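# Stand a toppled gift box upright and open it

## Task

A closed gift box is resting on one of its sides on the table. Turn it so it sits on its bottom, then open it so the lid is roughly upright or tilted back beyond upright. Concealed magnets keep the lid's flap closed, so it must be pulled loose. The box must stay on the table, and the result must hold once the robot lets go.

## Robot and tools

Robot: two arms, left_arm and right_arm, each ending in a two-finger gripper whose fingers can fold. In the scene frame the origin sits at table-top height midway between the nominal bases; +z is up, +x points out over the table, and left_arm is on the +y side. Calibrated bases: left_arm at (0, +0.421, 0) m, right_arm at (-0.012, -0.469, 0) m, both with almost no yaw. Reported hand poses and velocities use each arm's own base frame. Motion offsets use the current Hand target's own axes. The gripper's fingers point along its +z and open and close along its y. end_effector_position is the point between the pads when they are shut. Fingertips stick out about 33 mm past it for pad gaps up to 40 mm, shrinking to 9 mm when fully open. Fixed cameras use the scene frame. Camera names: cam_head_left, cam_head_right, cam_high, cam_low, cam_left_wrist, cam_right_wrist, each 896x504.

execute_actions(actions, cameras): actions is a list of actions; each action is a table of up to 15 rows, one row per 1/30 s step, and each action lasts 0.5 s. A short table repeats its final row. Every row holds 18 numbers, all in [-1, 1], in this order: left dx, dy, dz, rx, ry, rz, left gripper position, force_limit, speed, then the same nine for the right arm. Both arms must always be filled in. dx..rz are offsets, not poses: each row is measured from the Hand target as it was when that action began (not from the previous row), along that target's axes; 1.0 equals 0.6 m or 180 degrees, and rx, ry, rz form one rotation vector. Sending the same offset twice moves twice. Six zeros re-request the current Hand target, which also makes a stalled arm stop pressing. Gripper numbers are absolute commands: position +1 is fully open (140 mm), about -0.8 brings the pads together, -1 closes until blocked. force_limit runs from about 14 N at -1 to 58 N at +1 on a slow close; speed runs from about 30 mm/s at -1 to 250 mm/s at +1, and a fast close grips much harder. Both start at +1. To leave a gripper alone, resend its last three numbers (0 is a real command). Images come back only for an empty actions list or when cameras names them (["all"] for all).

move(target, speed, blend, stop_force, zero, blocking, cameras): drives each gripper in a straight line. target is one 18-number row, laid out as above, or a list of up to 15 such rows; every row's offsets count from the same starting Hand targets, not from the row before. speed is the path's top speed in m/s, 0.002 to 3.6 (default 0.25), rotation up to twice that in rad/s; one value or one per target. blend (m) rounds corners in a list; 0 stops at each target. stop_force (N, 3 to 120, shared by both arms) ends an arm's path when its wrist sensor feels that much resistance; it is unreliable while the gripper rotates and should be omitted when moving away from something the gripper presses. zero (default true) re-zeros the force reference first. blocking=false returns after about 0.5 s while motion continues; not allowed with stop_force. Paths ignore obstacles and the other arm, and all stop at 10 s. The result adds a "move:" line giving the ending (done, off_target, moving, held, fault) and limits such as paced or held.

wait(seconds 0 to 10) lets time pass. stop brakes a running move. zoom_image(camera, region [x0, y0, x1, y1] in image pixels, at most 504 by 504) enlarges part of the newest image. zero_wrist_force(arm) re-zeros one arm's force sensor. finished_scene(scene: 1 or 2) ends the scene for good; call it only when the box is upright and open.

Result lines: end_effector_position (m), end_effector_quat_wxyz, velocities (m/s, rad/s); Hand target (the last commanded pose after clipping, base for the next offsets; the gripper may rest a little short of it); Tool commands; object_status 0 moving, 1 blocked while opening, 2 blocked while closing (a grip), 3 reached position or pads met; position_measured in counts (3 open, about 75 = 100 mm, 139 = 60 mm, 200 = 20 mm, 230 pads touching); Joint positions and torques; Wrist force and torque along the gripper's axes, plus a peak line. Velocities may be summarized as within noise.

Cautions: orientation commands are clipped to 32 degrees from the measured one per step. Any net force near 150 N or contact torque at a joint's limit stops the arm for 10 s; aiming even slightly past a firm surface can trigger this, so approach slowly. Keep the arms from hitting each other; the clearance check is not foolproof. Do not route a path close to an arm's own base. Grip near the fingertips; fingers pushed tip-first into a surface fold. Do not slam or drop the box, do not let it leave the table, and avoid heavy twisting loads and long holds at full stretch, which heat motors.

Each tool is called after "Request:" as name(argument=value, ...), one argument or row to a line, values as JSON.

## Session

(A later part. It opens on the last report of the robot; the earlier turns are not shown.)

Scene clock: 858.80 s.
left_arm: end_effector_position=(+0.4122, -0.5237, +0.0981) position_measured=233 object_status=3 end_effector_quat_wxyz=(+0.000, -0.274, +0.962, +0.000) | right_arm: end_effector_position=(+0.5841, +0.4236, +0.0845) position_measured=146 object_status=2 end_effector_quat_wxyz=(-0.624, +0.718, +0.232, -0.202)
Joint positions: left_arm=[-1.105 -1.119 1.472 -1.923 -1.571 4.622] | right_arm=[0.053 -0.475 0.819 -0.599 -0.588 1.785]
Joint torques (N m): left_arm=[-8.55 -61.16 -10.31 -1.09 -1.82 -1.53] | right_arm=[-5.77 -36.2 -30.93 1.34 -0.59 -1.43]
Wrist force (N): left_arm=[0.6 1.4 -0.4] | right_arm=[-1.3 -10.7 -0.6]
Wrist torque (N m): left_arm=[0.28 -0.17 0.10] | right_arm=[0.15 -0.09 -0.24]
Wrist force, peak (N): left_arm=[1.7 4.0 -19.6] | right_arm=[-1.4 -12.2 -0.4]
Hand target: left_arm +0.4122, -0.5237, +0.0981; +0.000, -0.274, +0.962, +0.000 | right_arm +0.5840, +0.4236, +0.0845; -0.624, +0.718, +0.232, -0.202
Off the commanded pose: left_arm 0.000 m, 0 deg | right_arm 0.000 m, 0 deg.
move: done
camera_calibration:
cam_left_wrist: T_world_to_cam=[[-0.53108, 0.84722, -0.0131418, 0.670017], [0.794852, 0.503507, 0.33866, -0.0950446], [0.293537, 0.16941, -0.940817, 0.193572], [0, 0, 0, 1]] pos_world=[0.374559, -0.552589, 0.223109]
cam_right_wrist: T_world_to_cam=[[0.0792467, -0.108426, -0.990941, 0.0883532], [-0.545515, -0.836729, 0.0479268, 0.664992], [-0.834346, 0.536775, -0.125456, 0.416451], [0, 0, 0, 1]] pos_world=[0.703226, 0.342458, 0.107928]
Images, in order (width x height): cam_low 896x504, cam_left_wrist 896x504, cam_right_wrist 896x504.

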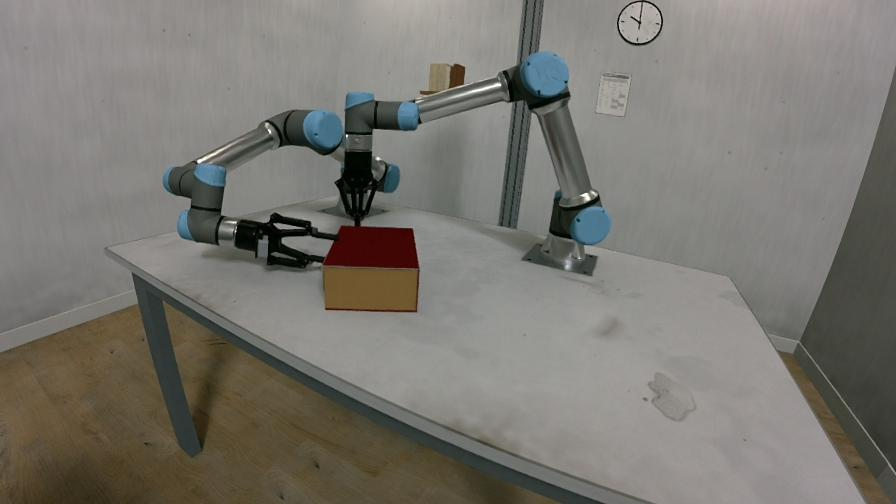

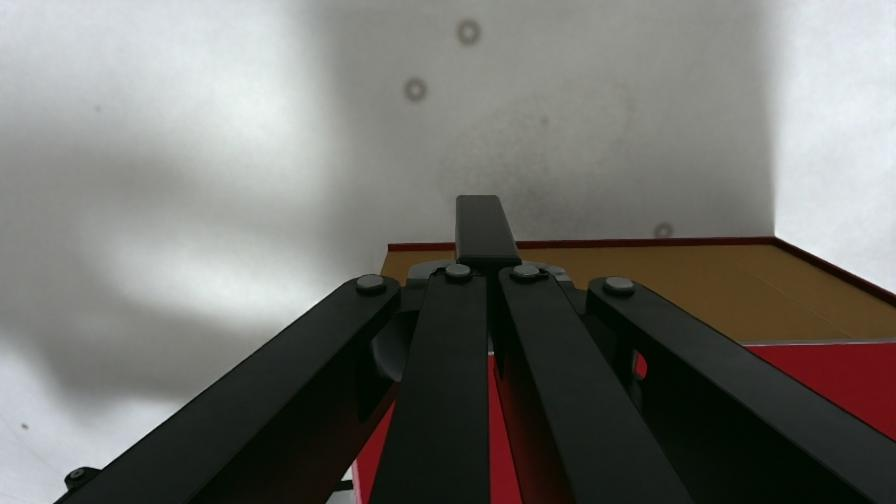

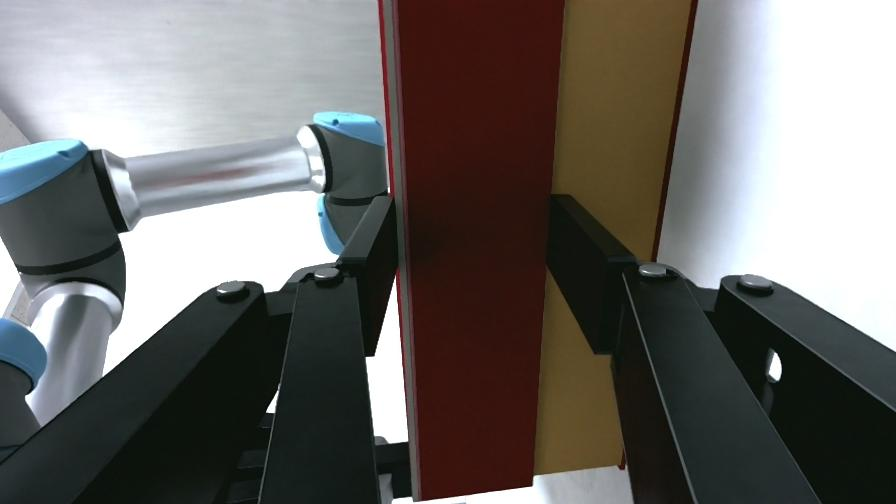

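Request:
move(
  target=[0.0055,-0.0312,0.0868,0,0,-0.009,-1,1,0,0,0,0,0,0,0,-1,-0.1,-1],
  speed=0.1,
)

Request:
move(
  target=[-0.05,0,0,0,0,0,-1,1,0,0,0,0,0,0,0,-1,-0.1,-1],
  speed=0.025,
  stop_force=6,
)

Request:
move(
  target=[0,0,0.03,0,0,0,-1,1,0,0,0,0,0,0,0,-1,-0.1,-1],
  speed=0.012,
  stop_force=12,
  cameras=["cam_left_wrist","cam_low"],
)

Request:
zoom_image(
  camera="cam_left_wrist",
  region=[350, 180, 750, 340],
)

Scene clock: 891.67 s.
left_arm: end_effector_position=(+0.4193, -0.5413, +0.0461) position_measured=233 object_status=3 end_effector_quat_wxyz=(+0.000, -0.288, +0.958, +0.000) | right_arm: end_effector_position=(+0.5840, +0.4236, +0.0845) position_measured=146 object_status=2 end_effector_quat_wxyz=(-0.624, +0.718, +0.232, -0.202)
Joint positions: left_arm=[-1.108 -1.031 1.479 -2.018 -1.571 4.591] | right_arm=[0.053 -0.475 0.818 -0.599 -0.588 1.784]
Joint torques (N m): left_arm=[-8.58 -24.6 -31.08 -4.69 1.31 -1.59] | right_arm=[12.51 -38.78 -31.85 1.13 -1.93 -1.46]
Wrist force (N): left_arm=[0.4 1.3 -0.8] | right_arm=[-1.0 -12.1 -0.6]
Wrist torque (N m): left_arm=[0.27 -0.12 0.10] | right_arm=[0.21 -0.11 -0.24]
Wrist force, peak (N): left_arm=[0.5 1.5 -2.4] | right_arm=[-1.1 -13.0 -1.2]
Hand target: left_arm +0.4193, -0.5413, +0.0461; +0.000, -0.288, +0.958, +0.000 | right_arm +0.5840, +0.4236, +0.0845; -0.624, +0.718, +0.232, -0.202
Off the commanded pose: left_arm 0.000 m, 0 deg | right_arm 0.000 m, 0 deg.
move: done

Scene clock: 894.03 s.
left_arm: end_effector_position=(+0.4374, -0.5293, +0.0461) position_measured=233 object_status=3 end_effector_quat_wxyz=(+0.000, -0.288, +0.958, +0.000) | right_arm: end_effector_position=(+0.5840, +0.4236, +0.0845) position_measured=146 object_status=2 end_effector_quat_wxyz=(-0.624, +0.718, +0.232, -0.202)
Joint positions: left_arm=[-1.076 -1.027 1.472 -2.015 -1.571 4.623] | right_arm=[0.053 -0.475 0.818 -0.599 -0.588 1.784]
Joint torques (N m): left_arm=[-7.82 -64.2 -9.96 -4.61 2.23 -0.66] | right_arm=[11.38 -54.9 -31.55 1.13 -2.02 -1.56]
Wrist force (N): left_arm=[0.5 1.5 -0.5] | right_arm=[-0.6 -7.4 1.6]
Wrist torque (N m): left_arm=[0.30 -0.12 -0.09] | right_arm=[0.06 -0.12 -0.18]
Wrist force, peak (N): left_arm=[8.2 0.8 -0.4] | right_arm=[-0.8 -12.7 -0.6]
Hand target: left_arm +0.4374, -0.5293, +0.0461; +0.000, -0.288, +0.958, +0.000 (not the last commanded pose) | right_arm +0.5840, +0.4236, +0.0845; -0.624, +0.718, +0.232, -0.202
Off the commanded pose: left_arm 0.008 m, 0 deg | right_arm 0.000 m, 0 deg.
move: contact (left_arm)

Scene clock: 896.00 s.
left_arm: end_effector_position=(+0.4374, -0.5293, +0.0384) position_measured=233 object_status=3 end_effector_quat_wxyz=(+0.000, -0.288, +0.958, +0.000) | right_arm: end_effector_position=(+0.5840, +0.4236, +0.0845) position_measured=146 object_status=2 end_effector_quat_wxyz=(-0.624, +0.718, +0.232, -0.202)
Joint positions: left_arm=[-1.076 -1.019 1.481 -2.032 -1.571 4.623] | right_arm=[0.053 -0.475 0.818 -0.599 -0.588 1.784]
Joint torques (N m): left_arm=[-7.31 -55.27 -27 -1.41 2.17 -0.47] | right_arm=[11.74 -69.56 -30.93 1.2 -2.01 -1.68]
Wrist force (N): left_arm=[1.2 6.4 -14.5] | right_arm=[-0.6 -8.2 1.4]
Wrist torque (N m): left_arm=[0.09 -0.23 -0.09] | right_arm=[-0.04 -0.12 -0.18]
Wrist force, peak (N): left_arm=[1.2 13.0 -24.9] | right_arm=[-0.7 -8.3 1.1]
Hand target: left_arm +0.4374, -0.5293, +0.0384; +0.000, -0.288, +0.958, +0.000 (not the last commanded pose) | right_arm +0.5840, +0.4236, +0.0845; -0.624, +0.718, +0.232, -0.202
Off the commanded pose: left_arm 0.010 m, 0 deg | right_arm 0.000 m, 0 deg.
move: contact (left_arm)
camera_calibration:
cam_left_wrist: T_world_to_cam=[[-0.554875, 0.831829, -0.0132232, 0.689637], [0.780215, 0.525831, 0.338772, -0.0738146], [0.288753, 0.177659, -0.940776, 0.137316], [0, 0, 0, 1]] pos_world=[0.400603, -0.559241, 0.163309]
Images, in order (width x height): cam_low 896x504, cam_left_wrist 896x504.

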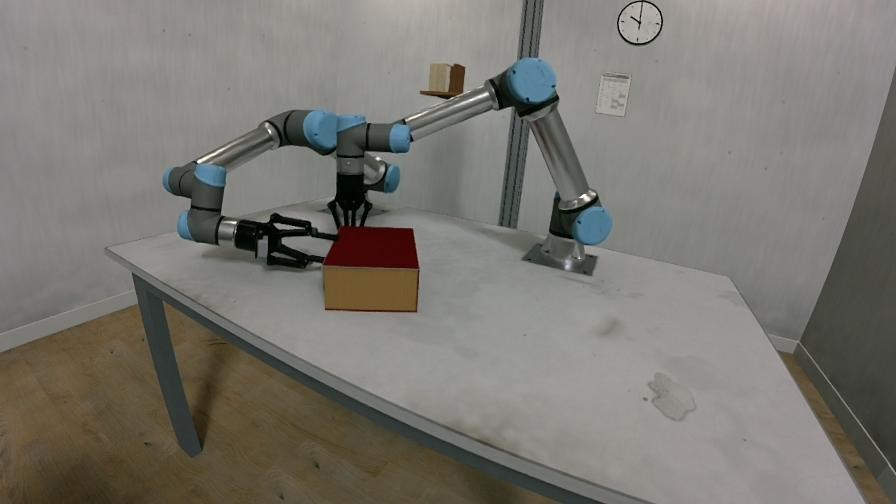

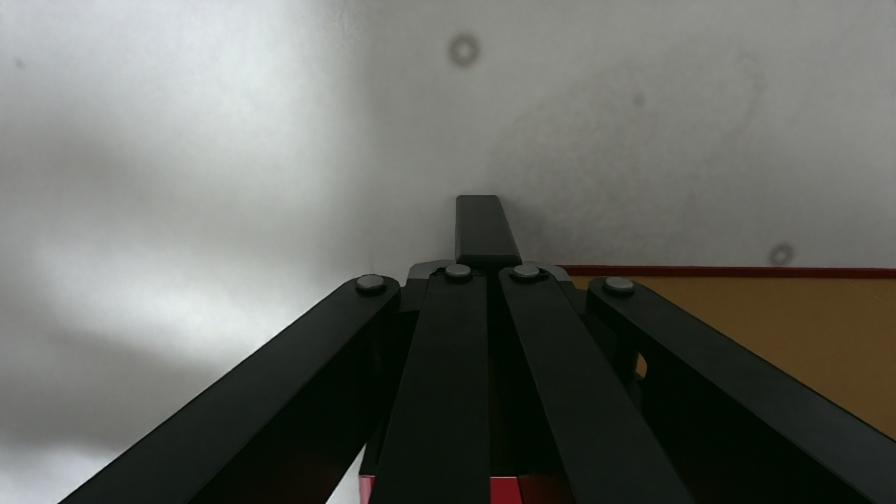

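Scaled by 1.260.

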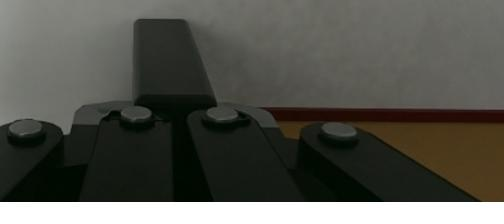

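Request:
move(
  target=[
    [0.04,0,-0.03,0,0,0,-1,1,0,0,0,0,0,0,0,-1,-0.1,-1],
    [0.06,0,-0.1,0,-0.111,0,-1,1,0,0,-0.0633,-0.0115,-0.0556,0,0,-1,-0.1,-1],
  ],
  speed=0.08,
  blend=[0.01,0],
  cameras=["cam_low","cam_left_wrist","cam_right_wrist","cam_high"],
)

Request:
zoom_image(
  camera="cam_left_wrist",
  region=[350, 180, 750, 340],
)

Scene clock: 972.13 s.
left_arm: end_effector_position=(+0.4074, -0.5492, +0.0984) position_measured=233 object_status=3 end_effector_quat_wxyz=(+0.166, -0.283, +0.943, +0.050) | right_arm: end_effector_position=(+0.5849, +0.4223, +0.1231) position_measured=146 object_status=2 end_effector_quat_wxyz=(-0.559, +0.770, +0.249, -0.181)
Joint positions: left_arm=[-1.283 -1.067 1.413 -1.811 -1.238 4.398] | right_arm=[0.064 -0.642 0.933 -0.841 -0.635 2.029]
Joint torques (N m): left_arm=[-8.35 -23.71 -31.42 -0.92 3.66 -1.61] | right_arm=[13.48 -73.98 -6.81 -1.4 -0.72 1.61]
Wrist force (N): left_arm=[0.8 2.0 -0.7] | right_arm=[-0.9 1.3 2.8]
Wrist torque (N m): left_arm=[0.41 -0.18 0.13] | right_arm=[-0.41 -0.16 -0.09]
Wrist force, peak (N): left_arm=[1.2 6.4 -14.6] | right_arm=[-0.6 -8.4 1.0]
Hand target: left_arm +0.4074, -0.5492, +0.0984; +0.166, -0.283, +0.943, +0.050 | right_arm +0.5849, +0.4223, +0.1231; -0.559, +0.770, +0.249, -0.181
Off the commanded pose: left_arm 0.000 m, 0 deg | right_arm 0.000 m, 0 deg.
move: done
camera_calibration:
cam_left_wrist: T_world_to_cam=[[-0.550743, 0.83456, -0.013834, 0.690256], [0.636576, 0.430694, 0.639745, -0.0835986], [0.539864, 0.343529, -0.768463, 0.177815], [0, 0, 0, 1]] pos_world=[0.337375, -0.601139, 0.199675]
cam_right_wrist: T_world_to_cam=[[0.178821, -0.246237, -0.95257, 0.121553], [-0.553386, -0.825688, 0.109554, 0.654883], [-0.813503, 0.507549, -0.283915, 0.442299], [0, 0, 0, 1]] pos_world=[0.700479, 0.346172, 0.169618]
Images, in order (width x height): cam_high 896x504, cam_low 896x504, cam_left_wrist 896x504, cam_right_wrist 896x504.

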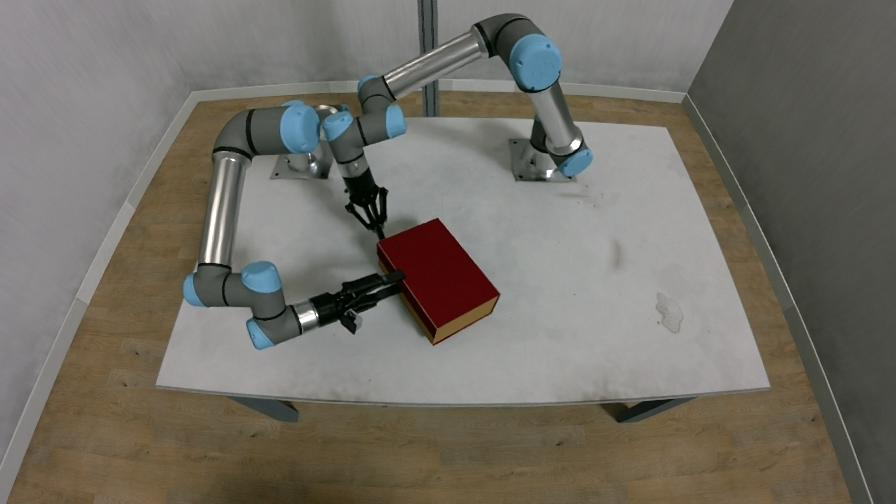

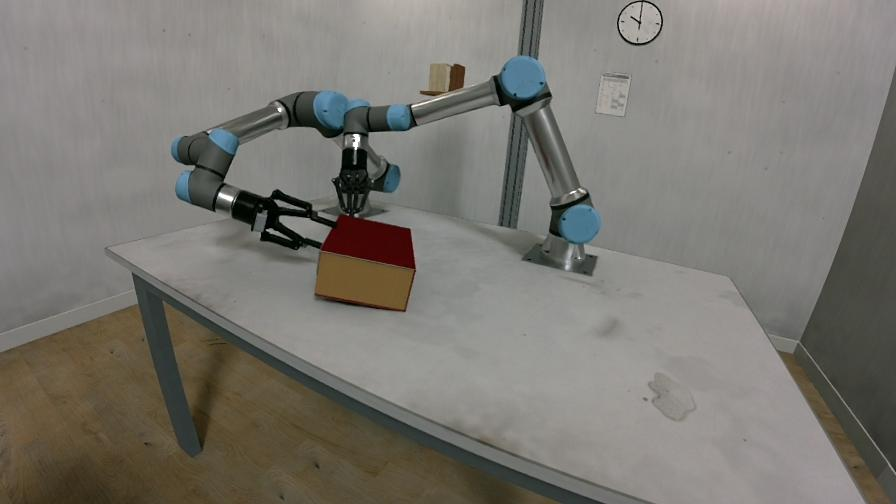

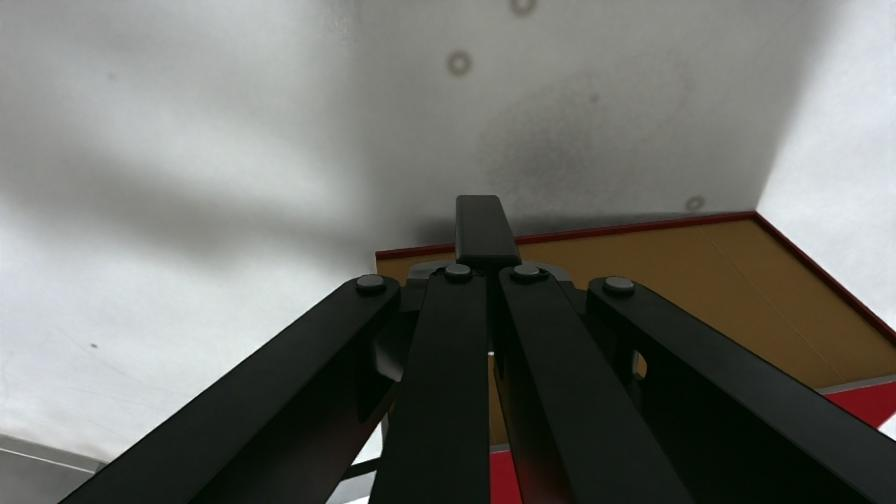

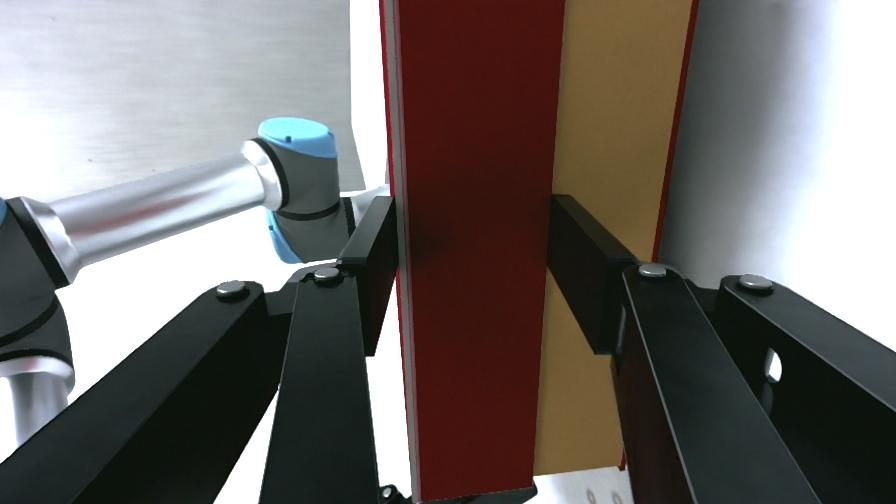

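Scaled by 1.260.

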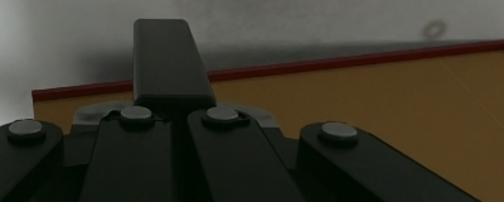

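Request:
move(
  target=[-0.0152,-0.0333,0.041,0,0,0,-1,1,0,0,0,0,0,0,0,-1,-0.1,-1],
  speed=0.08,
)

Request:
move(
  target=[-0.0188,0,0.0068,0,0,0,-1,1,0,0,0,0,0,0,0,-1,-0.1,-1],
  speed=0.02,
  stop_force=4,
  cameras=["cam_left_wrist","cam_high"],
)

Request:
zoom_image(
  camera="cam_left_wrist",
  region=[350, 180, 750, 340],
)

Scene clock: 1026.80 s.
left_arm: end_effector_position=(+0.4325, -0.5565, +0.0784) position_measured=233 object_status=3 end_effector_quat_wxyz=(+0.166, -0.283, +0.943, +0.050) | right_arm: end_effector_position=(+0.5849, +0.4223, +0.1231) position_measured=146 object_status=2 end_effector_quat_wxyz=(-0.559, +0.770, +0.249, -0.181)
Joint positions: left_arm=[-1.251 -1.007 1.376 -1.845 -1.235 4.432] | right_arm=[0.064 -0.642 0.933 -0.841 -0.635 2.029]
Joint torques (N m): left_arm=[10.76 -25.64 -31.36 -4.4 3.58 2.48] | right_arm=[13.59 -73.17 -7.89 -1.23 -0.44 1.27]
Wrist force (N): left_arm=[1.0 2.1 -0.8] | right_arm=[-1.2 1.0 2.8]
Wrist torque (N m): left_arm=[0.44 -0.22 -0.06] | right_arm=[-0.41 -0.09 -0.09]
Wrist force, peak (N): left_arm=[3.1 2.2 -1.6] | right_arm=[-1.4 2.9 3.3]
Hand target: left_arm +0.4326, -0.5565, +0.0783; +0.166, -0.283, +0.943, +0.050 | right_arm +0.5849, +0.4223, +0.1231; -0.559, +0.770, +0.249, -0.181
Off the commanded pose: left_arm 0.000 m, 0 deg | right_arm 0.000 m, 0 deg.
move: done

Scene clock: 1028.23 s.
left_arm: end_effector_position=(+0.4426, -0.5499, +0.0784) position_measured=233 object_status=3 end_effector_quat_wxyz=(+0.166, -0.283, +0.943, +0.050) | right_arm: end_effector_position=(+0.5849, +0.4223, +0.1231) position_measured=146 object_status=2 end_effector_quat_wxyz=(-0.559, +0.770, +0.249, -0.181)
Joint positions: left_arm=[-1.235 -1.009 1.38 -1.853 -1.233 4.449] | right_arm=[0.064 -0.642 0.933 -0.841 -0.635 2.029]
Joint torques (N m): left_arm=[11.22 -65.16 -10.61 -4.37 3.57 2.25] | right_arm=[13.79 -73.98 -7.8 -1.16 -0.46 1.22]
Wrist force (N): left_arm=[1.0 1.8 -0.7] | right_arm=[-1.2 0.9 2.7]
Wrist torque (N m): left_arm=[0.38 -0.23 -0.05] | right_arm=[-0.41 -0.09 -0.09]
Wrist force, peak (N): left_arm=[1.3 2.0 -0.8] | right_arm=[-1.1 2.8 3.3]
Hand target: left_arm +0.4426, -0.5499, +0.0784; +0.166, -0.283, +0.943, +0.050 | right_arm +0.5849, +0.4223, +0.1231; -0.559, +0.770, +0.249, -0.181
Off the commanded pose: left_arm 0.000 m, 0 deg | right_arm 0.000 m, 0 deg.
move: done
camera_calibration:
cam_left_wrist: T_world_to_cam=[[-0.550757, 0.834551, -0.0138123, 0.70989], [0.636484, 0.430634, 0.639876, -0.0928731], [0.539958, 0.343625, -0.768354, 0.143741], [0, 0, 0, 1]] pos_world=[0.372475, -0.601839, 0.179676]
Images, in order (width x height): cam_high 896x504, cam_left_wrist 896x504.

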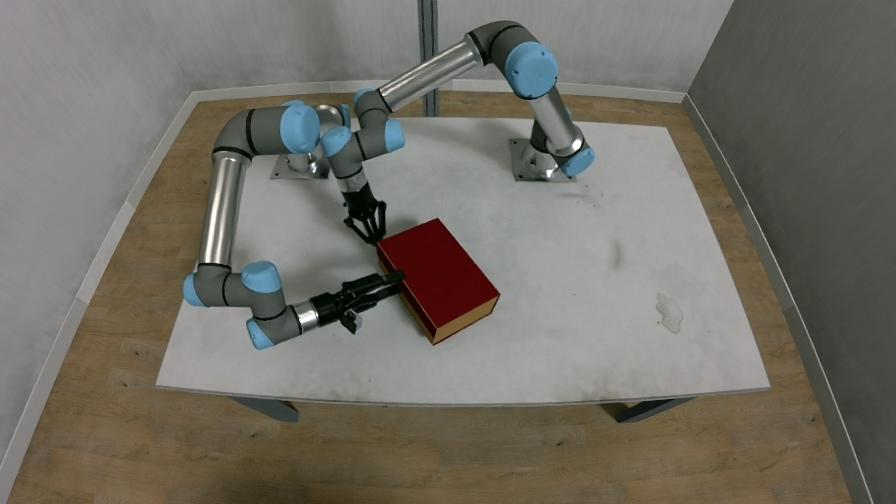

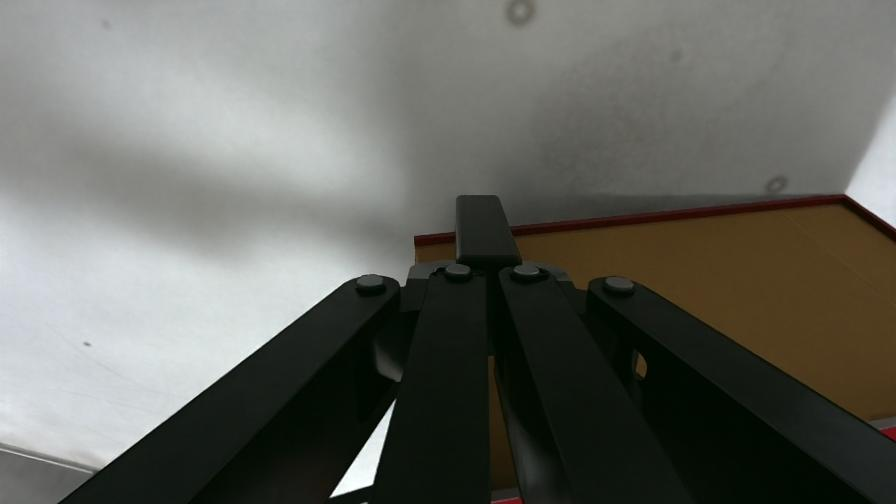

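Scaled by 1.260.

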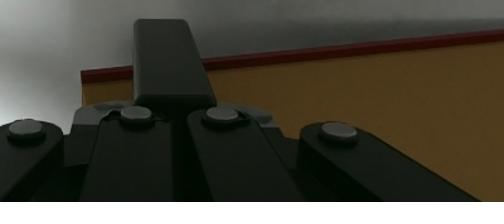

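Request:
move(
  target=[-0.032,0,0.0115,0,0,0,-1,1,0,0,0,0,0,0,0,-1,-0.1,-1],
  speed=0.02,
  stop_force=4,
  cameras=["cam_left_wrist"],
)

Request:
zoom_image(
  camera="cam_left_wrist",
  region=[350, 180, 750, 340],
)

Scene clock: 1043.93 s.
left_arm: end_effector_position=(+0.4437, -0.5491, +0.0784) position_measured=233 object_status=3 end_effector_quat_wxyz=(+0.166, -0.283, +0.943, +0.050) | right_arm: end_effector_position=(+0.5849, +0.4223, +0.1231) position_measured=146 object_status=2 end_effector_quat_wxyz=(-0.559, +0.770, +0.249, -0.181)
Joint positions: left_arm=[-1.233 -1.009 1.381 -1.854 -1.233 4.451] | right_arm=[0.064 -0.642 0.933 -0.841 -0.635 2.029]
Joint torques (N m): left_arm=[-7.82 -47.32 -32.41 -0.98 2.69 -0.6] | right_arm=[12.84 -62.6 -7.54 2.13 0.55 1.24]
Wrist force (N): left_arm=[3.2 2.3 0.0] | right_arm=[1.2 0.2 1.5]
Wrist torque (N m): left_arm=[0.39 -0.17 -0.06] | right_arm=[-0.17 -0.01 -0.07]
Wrist force, peak (N): left_arm=[7.0 1.8 -1.6] | right_arm=[5.1 -0.6 2.0]
Hand target: left_arm +0.4437, -0.5491, +0.0784; +0.166, -0.283, +0.943, +0.050 (not the last commanded pose) | right_arm +0.5849, +0.4223, +0.1231; -0.559, +0.770, +0.249, -0.181
Off the commanded pose: left_arm 0.019 m, 0 deg | right_arm 0.000 m, 0 deg.
move: contact (left_arm)
camera_calibration:
cam_left_wrist: T_world_to_cam=[[-0.550712, 0.83458, -0.013876, 0.709843], [0.636508, 0.430648, 0.639843, -0.0939757], [0.539976, 0.343537, -0.76838, 0.142893], [0, 0, 0, 1]] pos_world=[0.373576, -0.601039, 0.179776]
Images, in order (width x height): cam_left_wrist 896x504.

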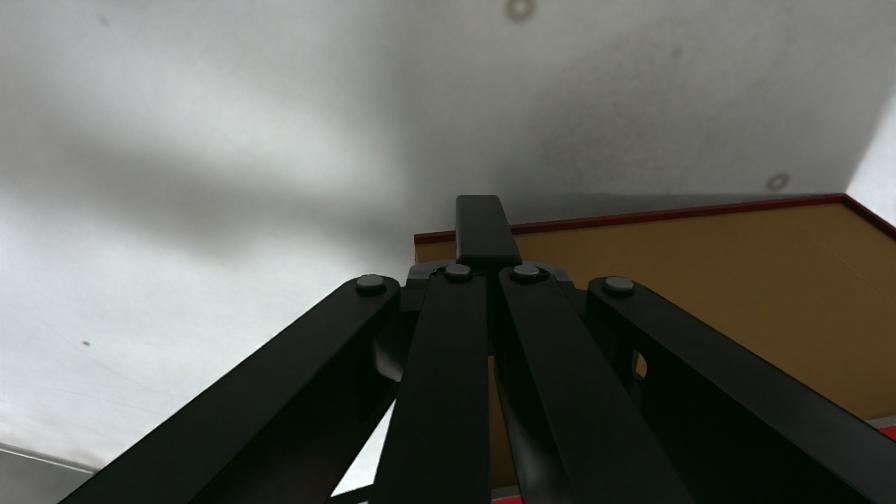

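Scaled by 1.260.

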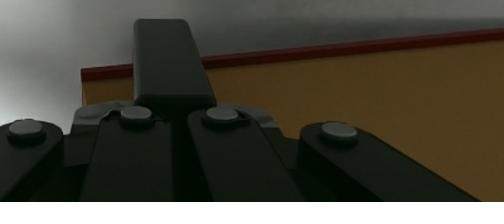

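Request:
move(
  target=[0.0171,0,0.047,0,0,0,-1,1,0,0,0,0,0,0,0,-1,-0.1,-1],
  speed=0.02,
  stop_force=20,
  cameras=["cam_left_wrist","cam_low","cam_right_wrist"],
)

Request:
zoom_image(
  camera="cam_left_wrist",
  region=[350, 180, 750, 340],
)

Request:
zoom_image(
  camera="cam_low",
  region=[250, 170, 430, 320],
)

Scene clock: 1055.37 s.
left_arm: end_effector_position=(+0.4436, -0.5491, +0.0484) position_measured=233 object_status=3 end_effector_quat_wxyz=(+0.166, -0.283, +0.943, +0.050) | right_arm: end_effector_position=(+0.5849, +0.4223, +0.1231) position_measured=146 object_status=2 end_effector_quat_wxyz=(-0.559, +0.770, +0.249, -0.181)
Joint positions: left_arm=[-1.233 -0.98 1.418 -1.919 -1.233 4.451] | right_arm=[0.064 -0.642 0.933 -0.841 -0.635 2.029]
Joint torques (N m): left_arm=[-6.87 -25.02 -10.59 -4.76 -1.01 0.4] | right_arm=[13.69 -42.94 -8.14 -0.7 1.13 0.91]
Wrist force (N): left_arm=[2.6 3.4 -2.6] | right_arm=[1.1 -2.6 -4.3]
Wrist torque (N m): left_arm=[0.33 -0.25 -0.08] | right_arm=[0.51 -0.13 -0.29]
Wrist force, peak (N): left_arm=[2.5 3.6 -2.9] | right_arm=[1.0 -3.0 -4.1]
Hand target: left_arm +0.4436, -0.5491, +0.0484; +0.166, -0.283, +0.943, +0.050 | right_arm +0.5849, +0.4223, +0.1231; -0.559, +0.770, +0.249, -0.181
Off the commanded pose: left_arm 0.000 m, 0 deg | right_arm 0.000 m, 0 deg.
move: done
camera_calibration:
cam_left_wrist: T_world_to_cam=[[-0.550742, 0.834561, -0.0138339, 0.709418], [0.636542, 0.430671, 0.639795, -0.074708], [0.539906, 0.343556, -0.768421, 0.119809], [0, 0, 0, 1]] pos_world=[0.373575, -0.601039, 0.149676]
cam_right_wrist: T_world_to_cam=[[0.178859, -0.246374, -0.952528, 0.121663], [-0.553458, -0.825631, 0.109627, 0.654889], [-0.813445, 0.507577, -0.284029, 0.442298], [0, 0, 0, 1]] pos_world=[0.700478, 0.346171, 0.169719]
Images, in order (width x height): cam_low 896x504, cam_left_wrist 896x504, cam_right_wrist 896x504.

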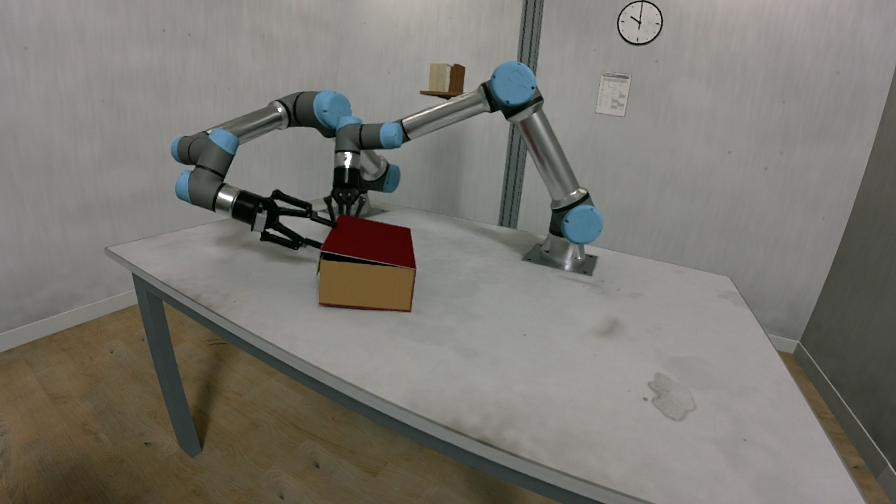

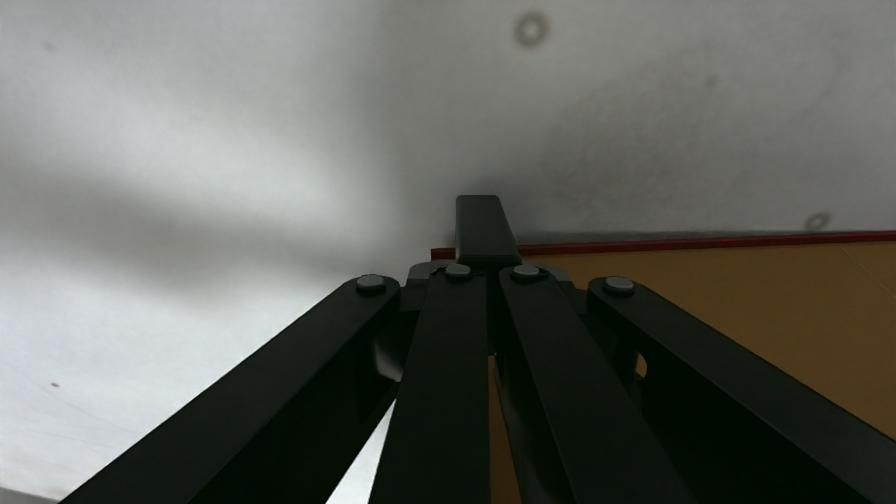

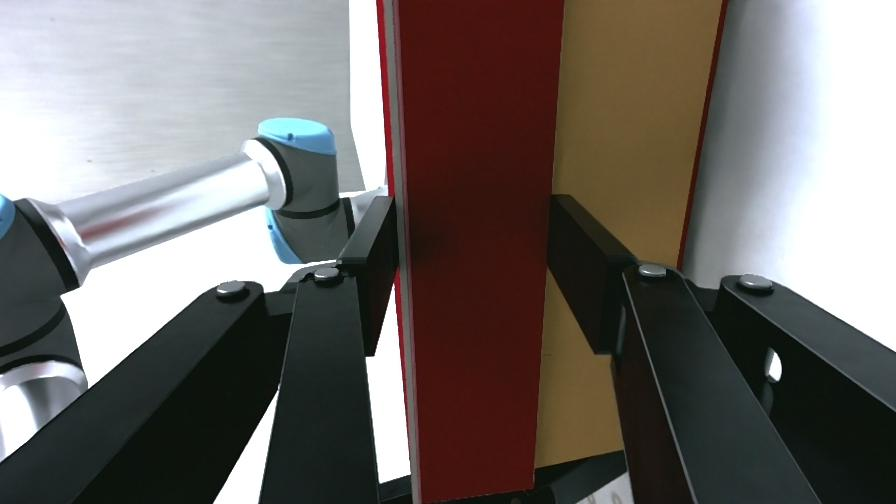

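Scaled by 1.260.

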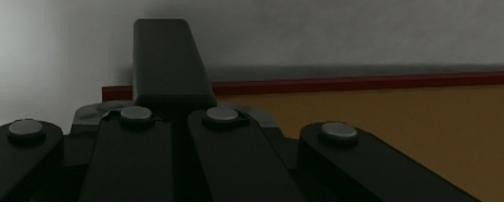

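Scaled by 2.800.

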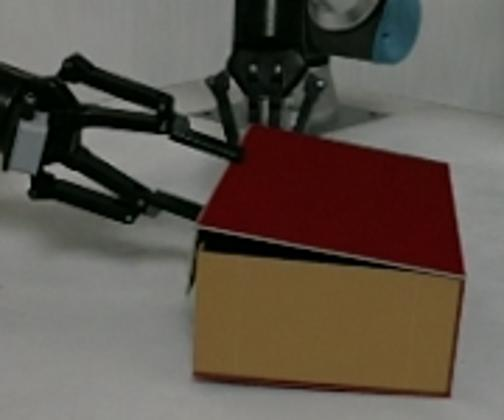

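Request:
move(
  target=[
    [0,0,0,0,0,0,-1,1,0,0,-0.1117,-0.0127,-0.0972,0,0,-1,-0.1,-1],
    [0,0,0,0,0,0,-1,1,0,0,-0.2223,0.0087,-0.1944,0,0,-1,-0.1,-1],
  ],
  speed=0.1,
  blend=[0.02,0],
  cameras=["cam_high","cam_low","cam_right_wrist"],
)

Request:
zoom_image(
  camera="cam_low",
  region=[250, 120, 450, 320],
)

Scene clock: 1079.97 s.
left_arm: end_effector_position=(+0.4436, -0.5491, +0.0483) position_measured=233 object_status=3 end_effector_quat_wxyz=(+0.166, -0.283, +0.943, +0.050) | right_arm: end_effector_position=(+0.5578, +0.4598, +0.2482) position_measured=146 object_status=2 end_effector_quat_wxyz=(-0.302, +0.902, +0.292, -0.097)
Joint positions: left_arm=[-1.233 -0.98 1.418 -1.919 -1.233 4.451] | right_arm=[0.25 -0.986 0.97 -1.286 -0.977 2.684]
Joint torques (N m): left_arm=[-3.88 -34.17 -12.26 -0.76 4.15 1.24] | right_arm=[16.59 -61.03 -38.43 -3.27 -2.15 1.53]
Wrist force (N): left_arm=[5.0 1.8 -0.8] | right_arm=[2.8 -2.5 -0.3]
Wrist torque (N m): left_arm=[0.41 -0.17 -0.05] | right_arm=[0.15 0.34 -0.15]
Wrist force, peak (N): left_arm=[6.9 0.3 1.0] | right_arm=[3.8 -1.6 -6.8]
Hand target: left_arm +0.4436, -0.5491, +0.0484; +0.166, -0.283, +0.943, +0.050 | right_arm +0.5578, +0.4599, +0.2483; -0.302, +0.902, +0.292, -0.097
Off the commanded pose: left_arm 0.000 m, 0 deg | right_arm 0.000 m, 0 deg.
move: done
camera_calibration:
cam_right_wrist: T_world_to_cam=[[0.466279, -0.644579, -0.60589, 0.191704], [-0.62686, -0.724016, 0.287831, 0.60708], [-0.624204, 0.245599, -0.741654, 0.565266], [0, 0, 0, 1]] pos_world=[0.644008, 0.424275, 0.360647]
Images, in order (width x height): cam_high 896x504, cam_low 896x504, cam_right_wrist 896x504.

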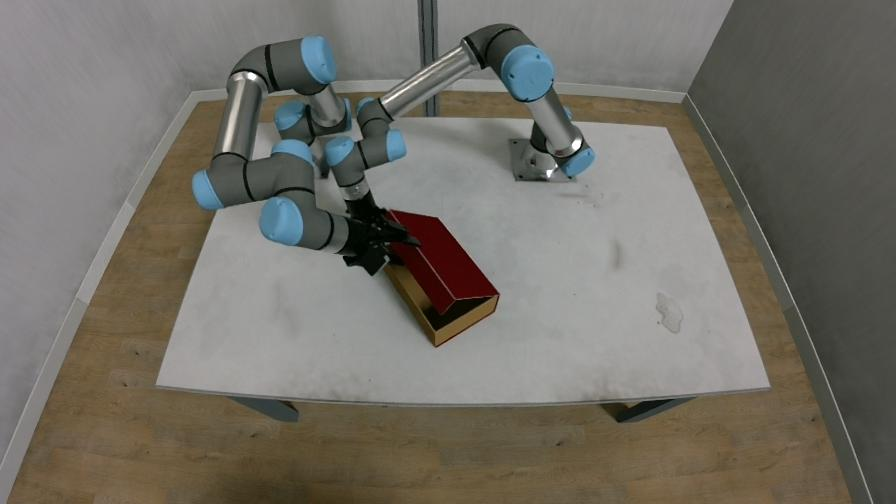

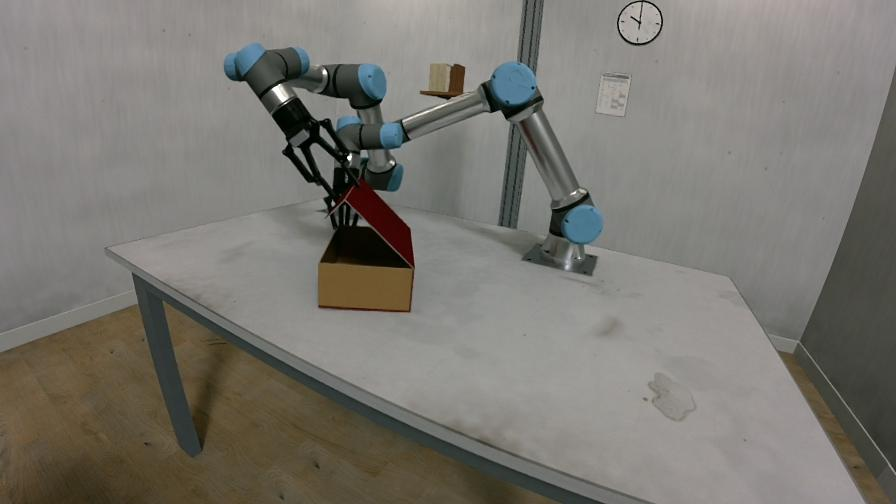

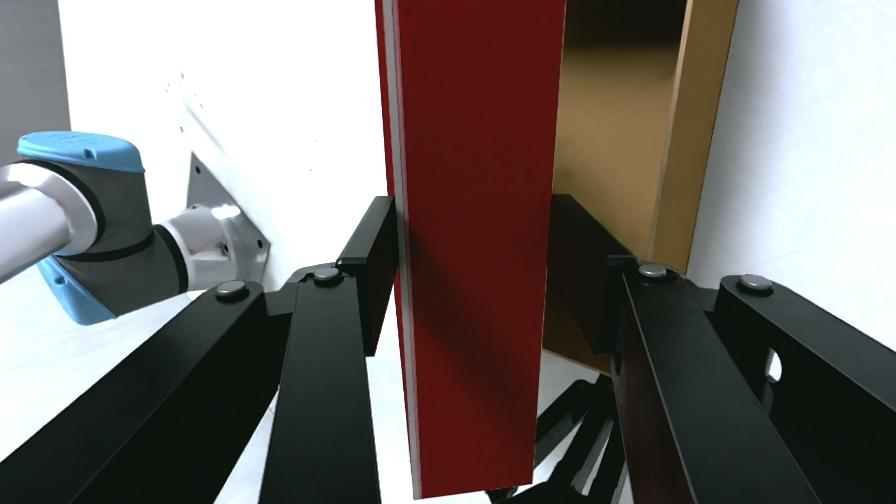

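Scaled by 2.520.

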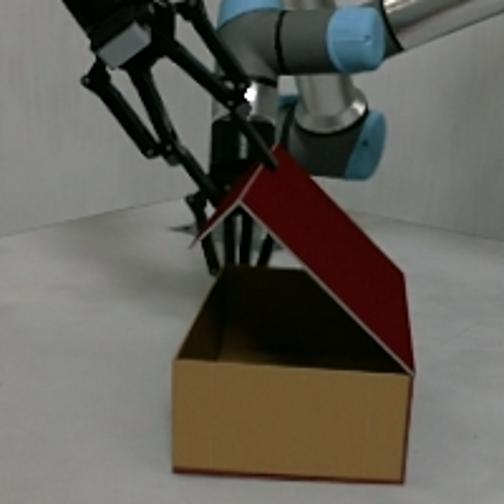

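Request:
move(
  target=[
    [0,0,0,0,0,0,-1,1,0,0,-0.1278,-0.0117,-0.1111,0,0,-1,-0.1,-1],
    [0,0,0,0,0,0,-1,1,0,0,-0.2518,0.021,-0.2222,0,0,-1,-0.1,-1],
    [0,0,0,0,0,0,-1,1,0,0,-0.3572,0.094,-0.3333,0,0,-1,-0.1,-1],
  ],
  speed=0.12,
  blend=[0.02,0.02,0],
  cameras=["cam_high","cam_low","cam_right_wrist"],
)

Request:
zoom_image(
  camera="cam_low",
  region=[250, 70, 500, 320],
)

Scene clock: 1099.77 s.
left_arm: end_effector_position=(+0.4436, -0.5491, +0.0483) position_measured=233 object_status=3 end_effector_quat_wxyz=(+0.166, -0.283, +0.943, +0.050) | right_arm: end_effector_position=(+0.4626, +0.5905, +0.3294) position_measured=148 object_status=2 end_effector_quat_wxyz=(+0.094, +0.946, +0.307, +0.035)
Joint positions: left_arm=[-1.233 -0.98 1.418 -1.919 -1.233 4.451] | right_arm=[0.811 -0.758 0.274 -1.058 -1.771 3.328]
Joint torques (N m): left_arm=[-0.24 -58.27 -15.87 -2.4 -1.79 1.35] | right_arm=[-10.87 -69.28 -8.76 -5.45 1.11 -1.74]
Wrist force (N): left_arm=[1.0 2.1 -0.6] | right_arm=[0.0 -2.5 2.9]
Wrist torque (N m): left_arm=[0.44 -0.23 -0.06] | right_arm=[-0.09 0.05 0.31]
Wrist force, peak (N): left_arm=[5.8 1.7 0.9] | right_arm=[-9.2 1.8 -22.5]
Hand target: left_arm +0.4436, -0.5491, +0.0484; +0.166, -0.283, +0.943, +0.050 | right_arm +0.4626, +0.5905, +0.3295; +0.094, +0.946, +0.307, +0.035 (not the last commanded pose)
Off the commanded pose: left_arm 0.000 m, 0 deg | right_arm 0.044 m, 12 deg.
led back after a hold (right arm): the arm was led back toward your command in small steps, so it may still be short of it.
move: held (right_arm; a check stopped the path); path passed 2 of 3 targets; limits=held
pose unreachable (right arm): on one or more control steps of this call, first in action 0 (counted from 0), this arm could not follow its commanded pose, so it was not sent that pose on those steps. It may still have moved: this result reports where it is.
cause: moving toward the commanded pose would bring a part of the arm too close to another arm (a part of this arm just beyond joint 2 (shoulder lift) and a part of the left arm just beyond its joint 3 (elbow), along the way the arms are being sent, or toward where that arm still pushes).
camera_calibration:
cam_right_wrist: T_world_to_cam=[[0.575278, -0.794493, 0.194516, 0.143914], [-0.797836, -0.492604, 0.347562, 0.541501], [-0.180316, -0.355137, -0.917259, 0.741216], [0, 0, 0, 1]] pos_world=[0.482891, 0.644317, 0.463688]
Images, in order (width x height): cam_high 896x504, cam_low 896x504, cam_right_wrist 896x504.

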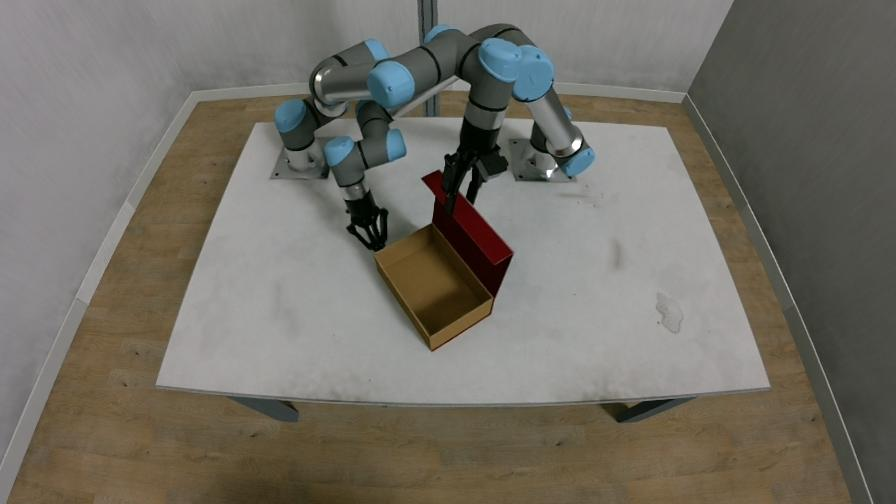

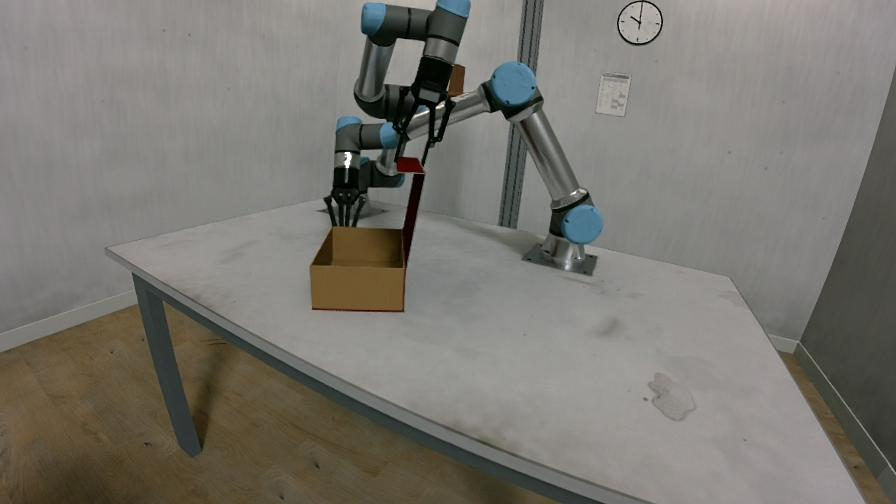

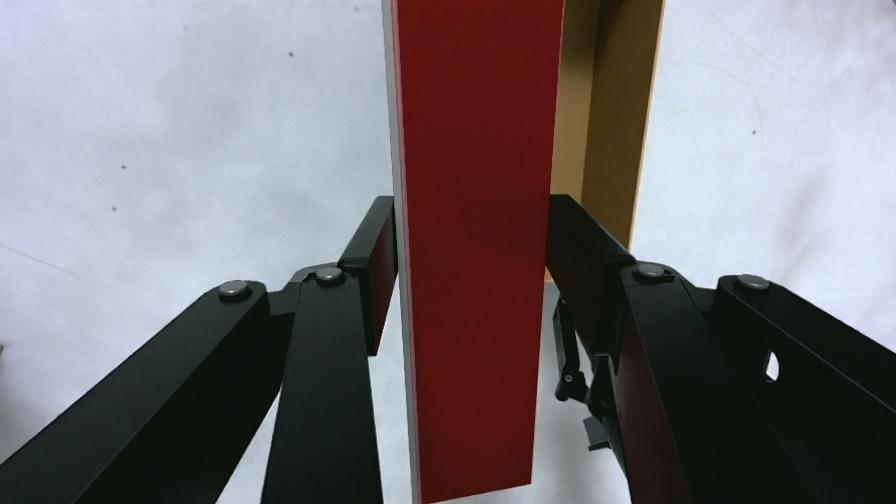

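Scaled by 2.016.

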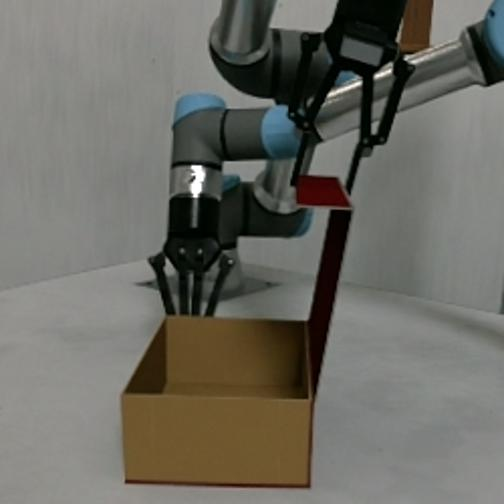

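Request:
move(
  target=[0.05,0,-0.107,0,0,0,-1,1,0,0,-0.055,0.01,-0.05,0,0,-1,-0.1,-1],
  speed=0.08,
  cameras=["cam_high","cam_low"],
)

Request:
zoom_image(
  camera="cam_low",
  region=[250, 70, 500, 320],
)

Scene clock: 1124.73 s.
left_arm: end_effector_position=(+0.4414, -0.5505, +0.0510) position_measured=233 object_status=3 end_effector_quat_wxyz=(+0.166, -0.283, +0.943, +0.050) | right_arm: end_effector_position=(+0.4622, +0.5911, +0.3292) position_measured=149 object_status=2 end_effector_quat_wxyz=(+0.096, +0.946, +0.307, +0.036)
Joint positions: left_arm=[-1.236 -0.983 1.414 -1.912 -1.233 4.448] | right_arm=[0.813 -0.755 0.269 -1.056 -1.775 3.331]
Joint torques (N m): left_arm=[10.68 -25.47 -10.06 -4.41 3.31 1.34] | right_arm=[-14.19 -69.52 -9.43 -5.43 0.93 -1.58]
Wrist force (N): left_arm=[1.0 1.9 -0.7] | right_arm=[0.4 -2.1 1.7]
Wrist torque (N m): left_arm=[0.41 -0.22 -0.06] | right_arm=[0.00 0.03 0.16]
Wrist force, peak (N): left_arm=[1.5 2.4 0.4] | right_arm=[-0.7 -3.7 3.2]
Hand target: left_arm +0.4415, -0.5505, +0.0509; +0.166, -0.283, +0.943, +0.050 (not the last commanded pose) | right_arm +0.4622, +0.5911, +0.3292; +0.096, +0.946, +0.307, +0.036 (not the last commanded pose)
Off the commanded pose: left_arm 0.067 m, 0 deg | right_arm 0.033 m, 9 deg.
move: held (left_arm, right_arm; a check stopped the path); limits=held
pose unreachable (left arm): on one or more control steps of this call, first in action 0 (counted from 0), this arm could not follow its commanded pose, so it was not sent that pose on those steps. It may still have moved: this result reports where it is.
cause: moving toward the commanded pose would bring a part of the arm too close to another arm (a part of this arm just beyond joint 3 (elbow) and a part of the right arm just beyond its joint 2 (shoulder lift), at the place that arm was heading or pushing toward when its own hold began).
pose unreachable (right arm): on one or more control steps of this call, first in action 0 (counted from 0), this arm could not follow its commanded pose, so it was not sent that pose on those steps. It may still have moved: this result reports where it is.
cause: moving toward the commanded pose would bring a part of the arm too close to another arm (a part of this arm just beyond joint 2 (shoulder lift) and a part of the left arm just beyond its joint 3 (elbow), along the way the arms are being sent, or toward where that arm still pushes).
Images, in order (width x height): cam_high 896x504, cam_low 896x504.

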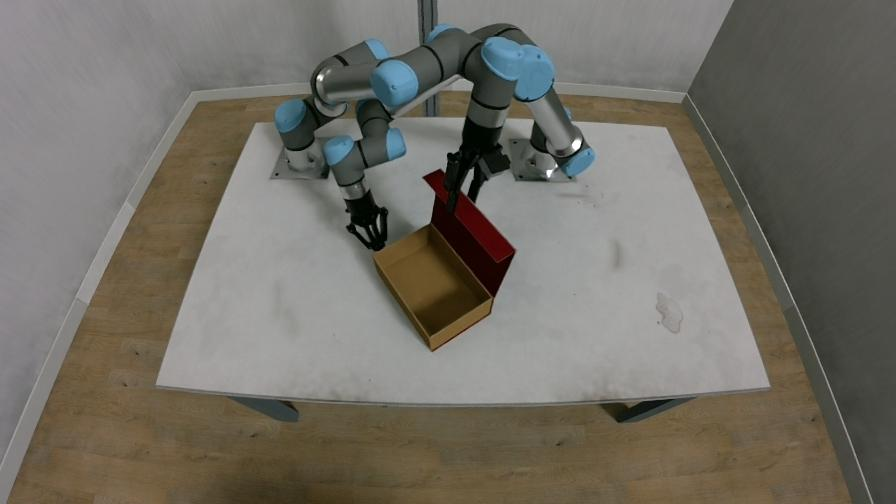

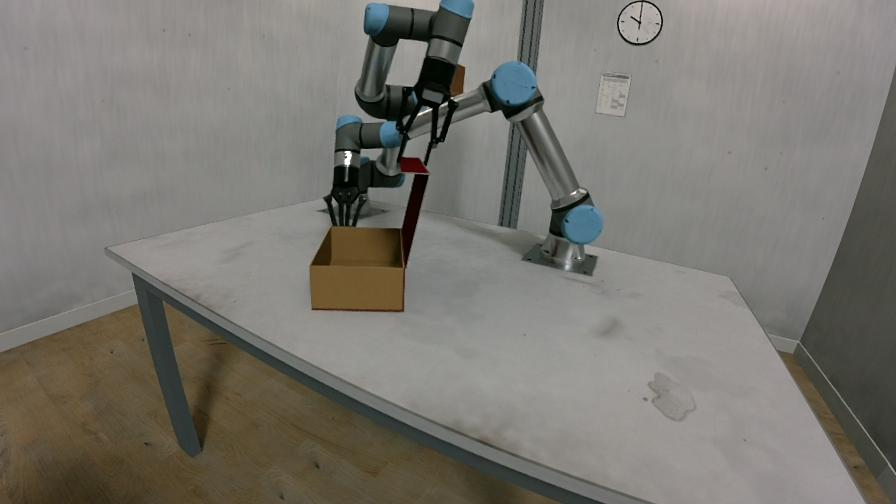

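Scaled by 2.016.

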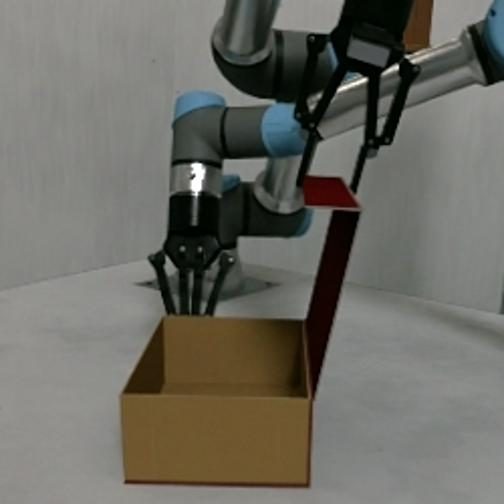

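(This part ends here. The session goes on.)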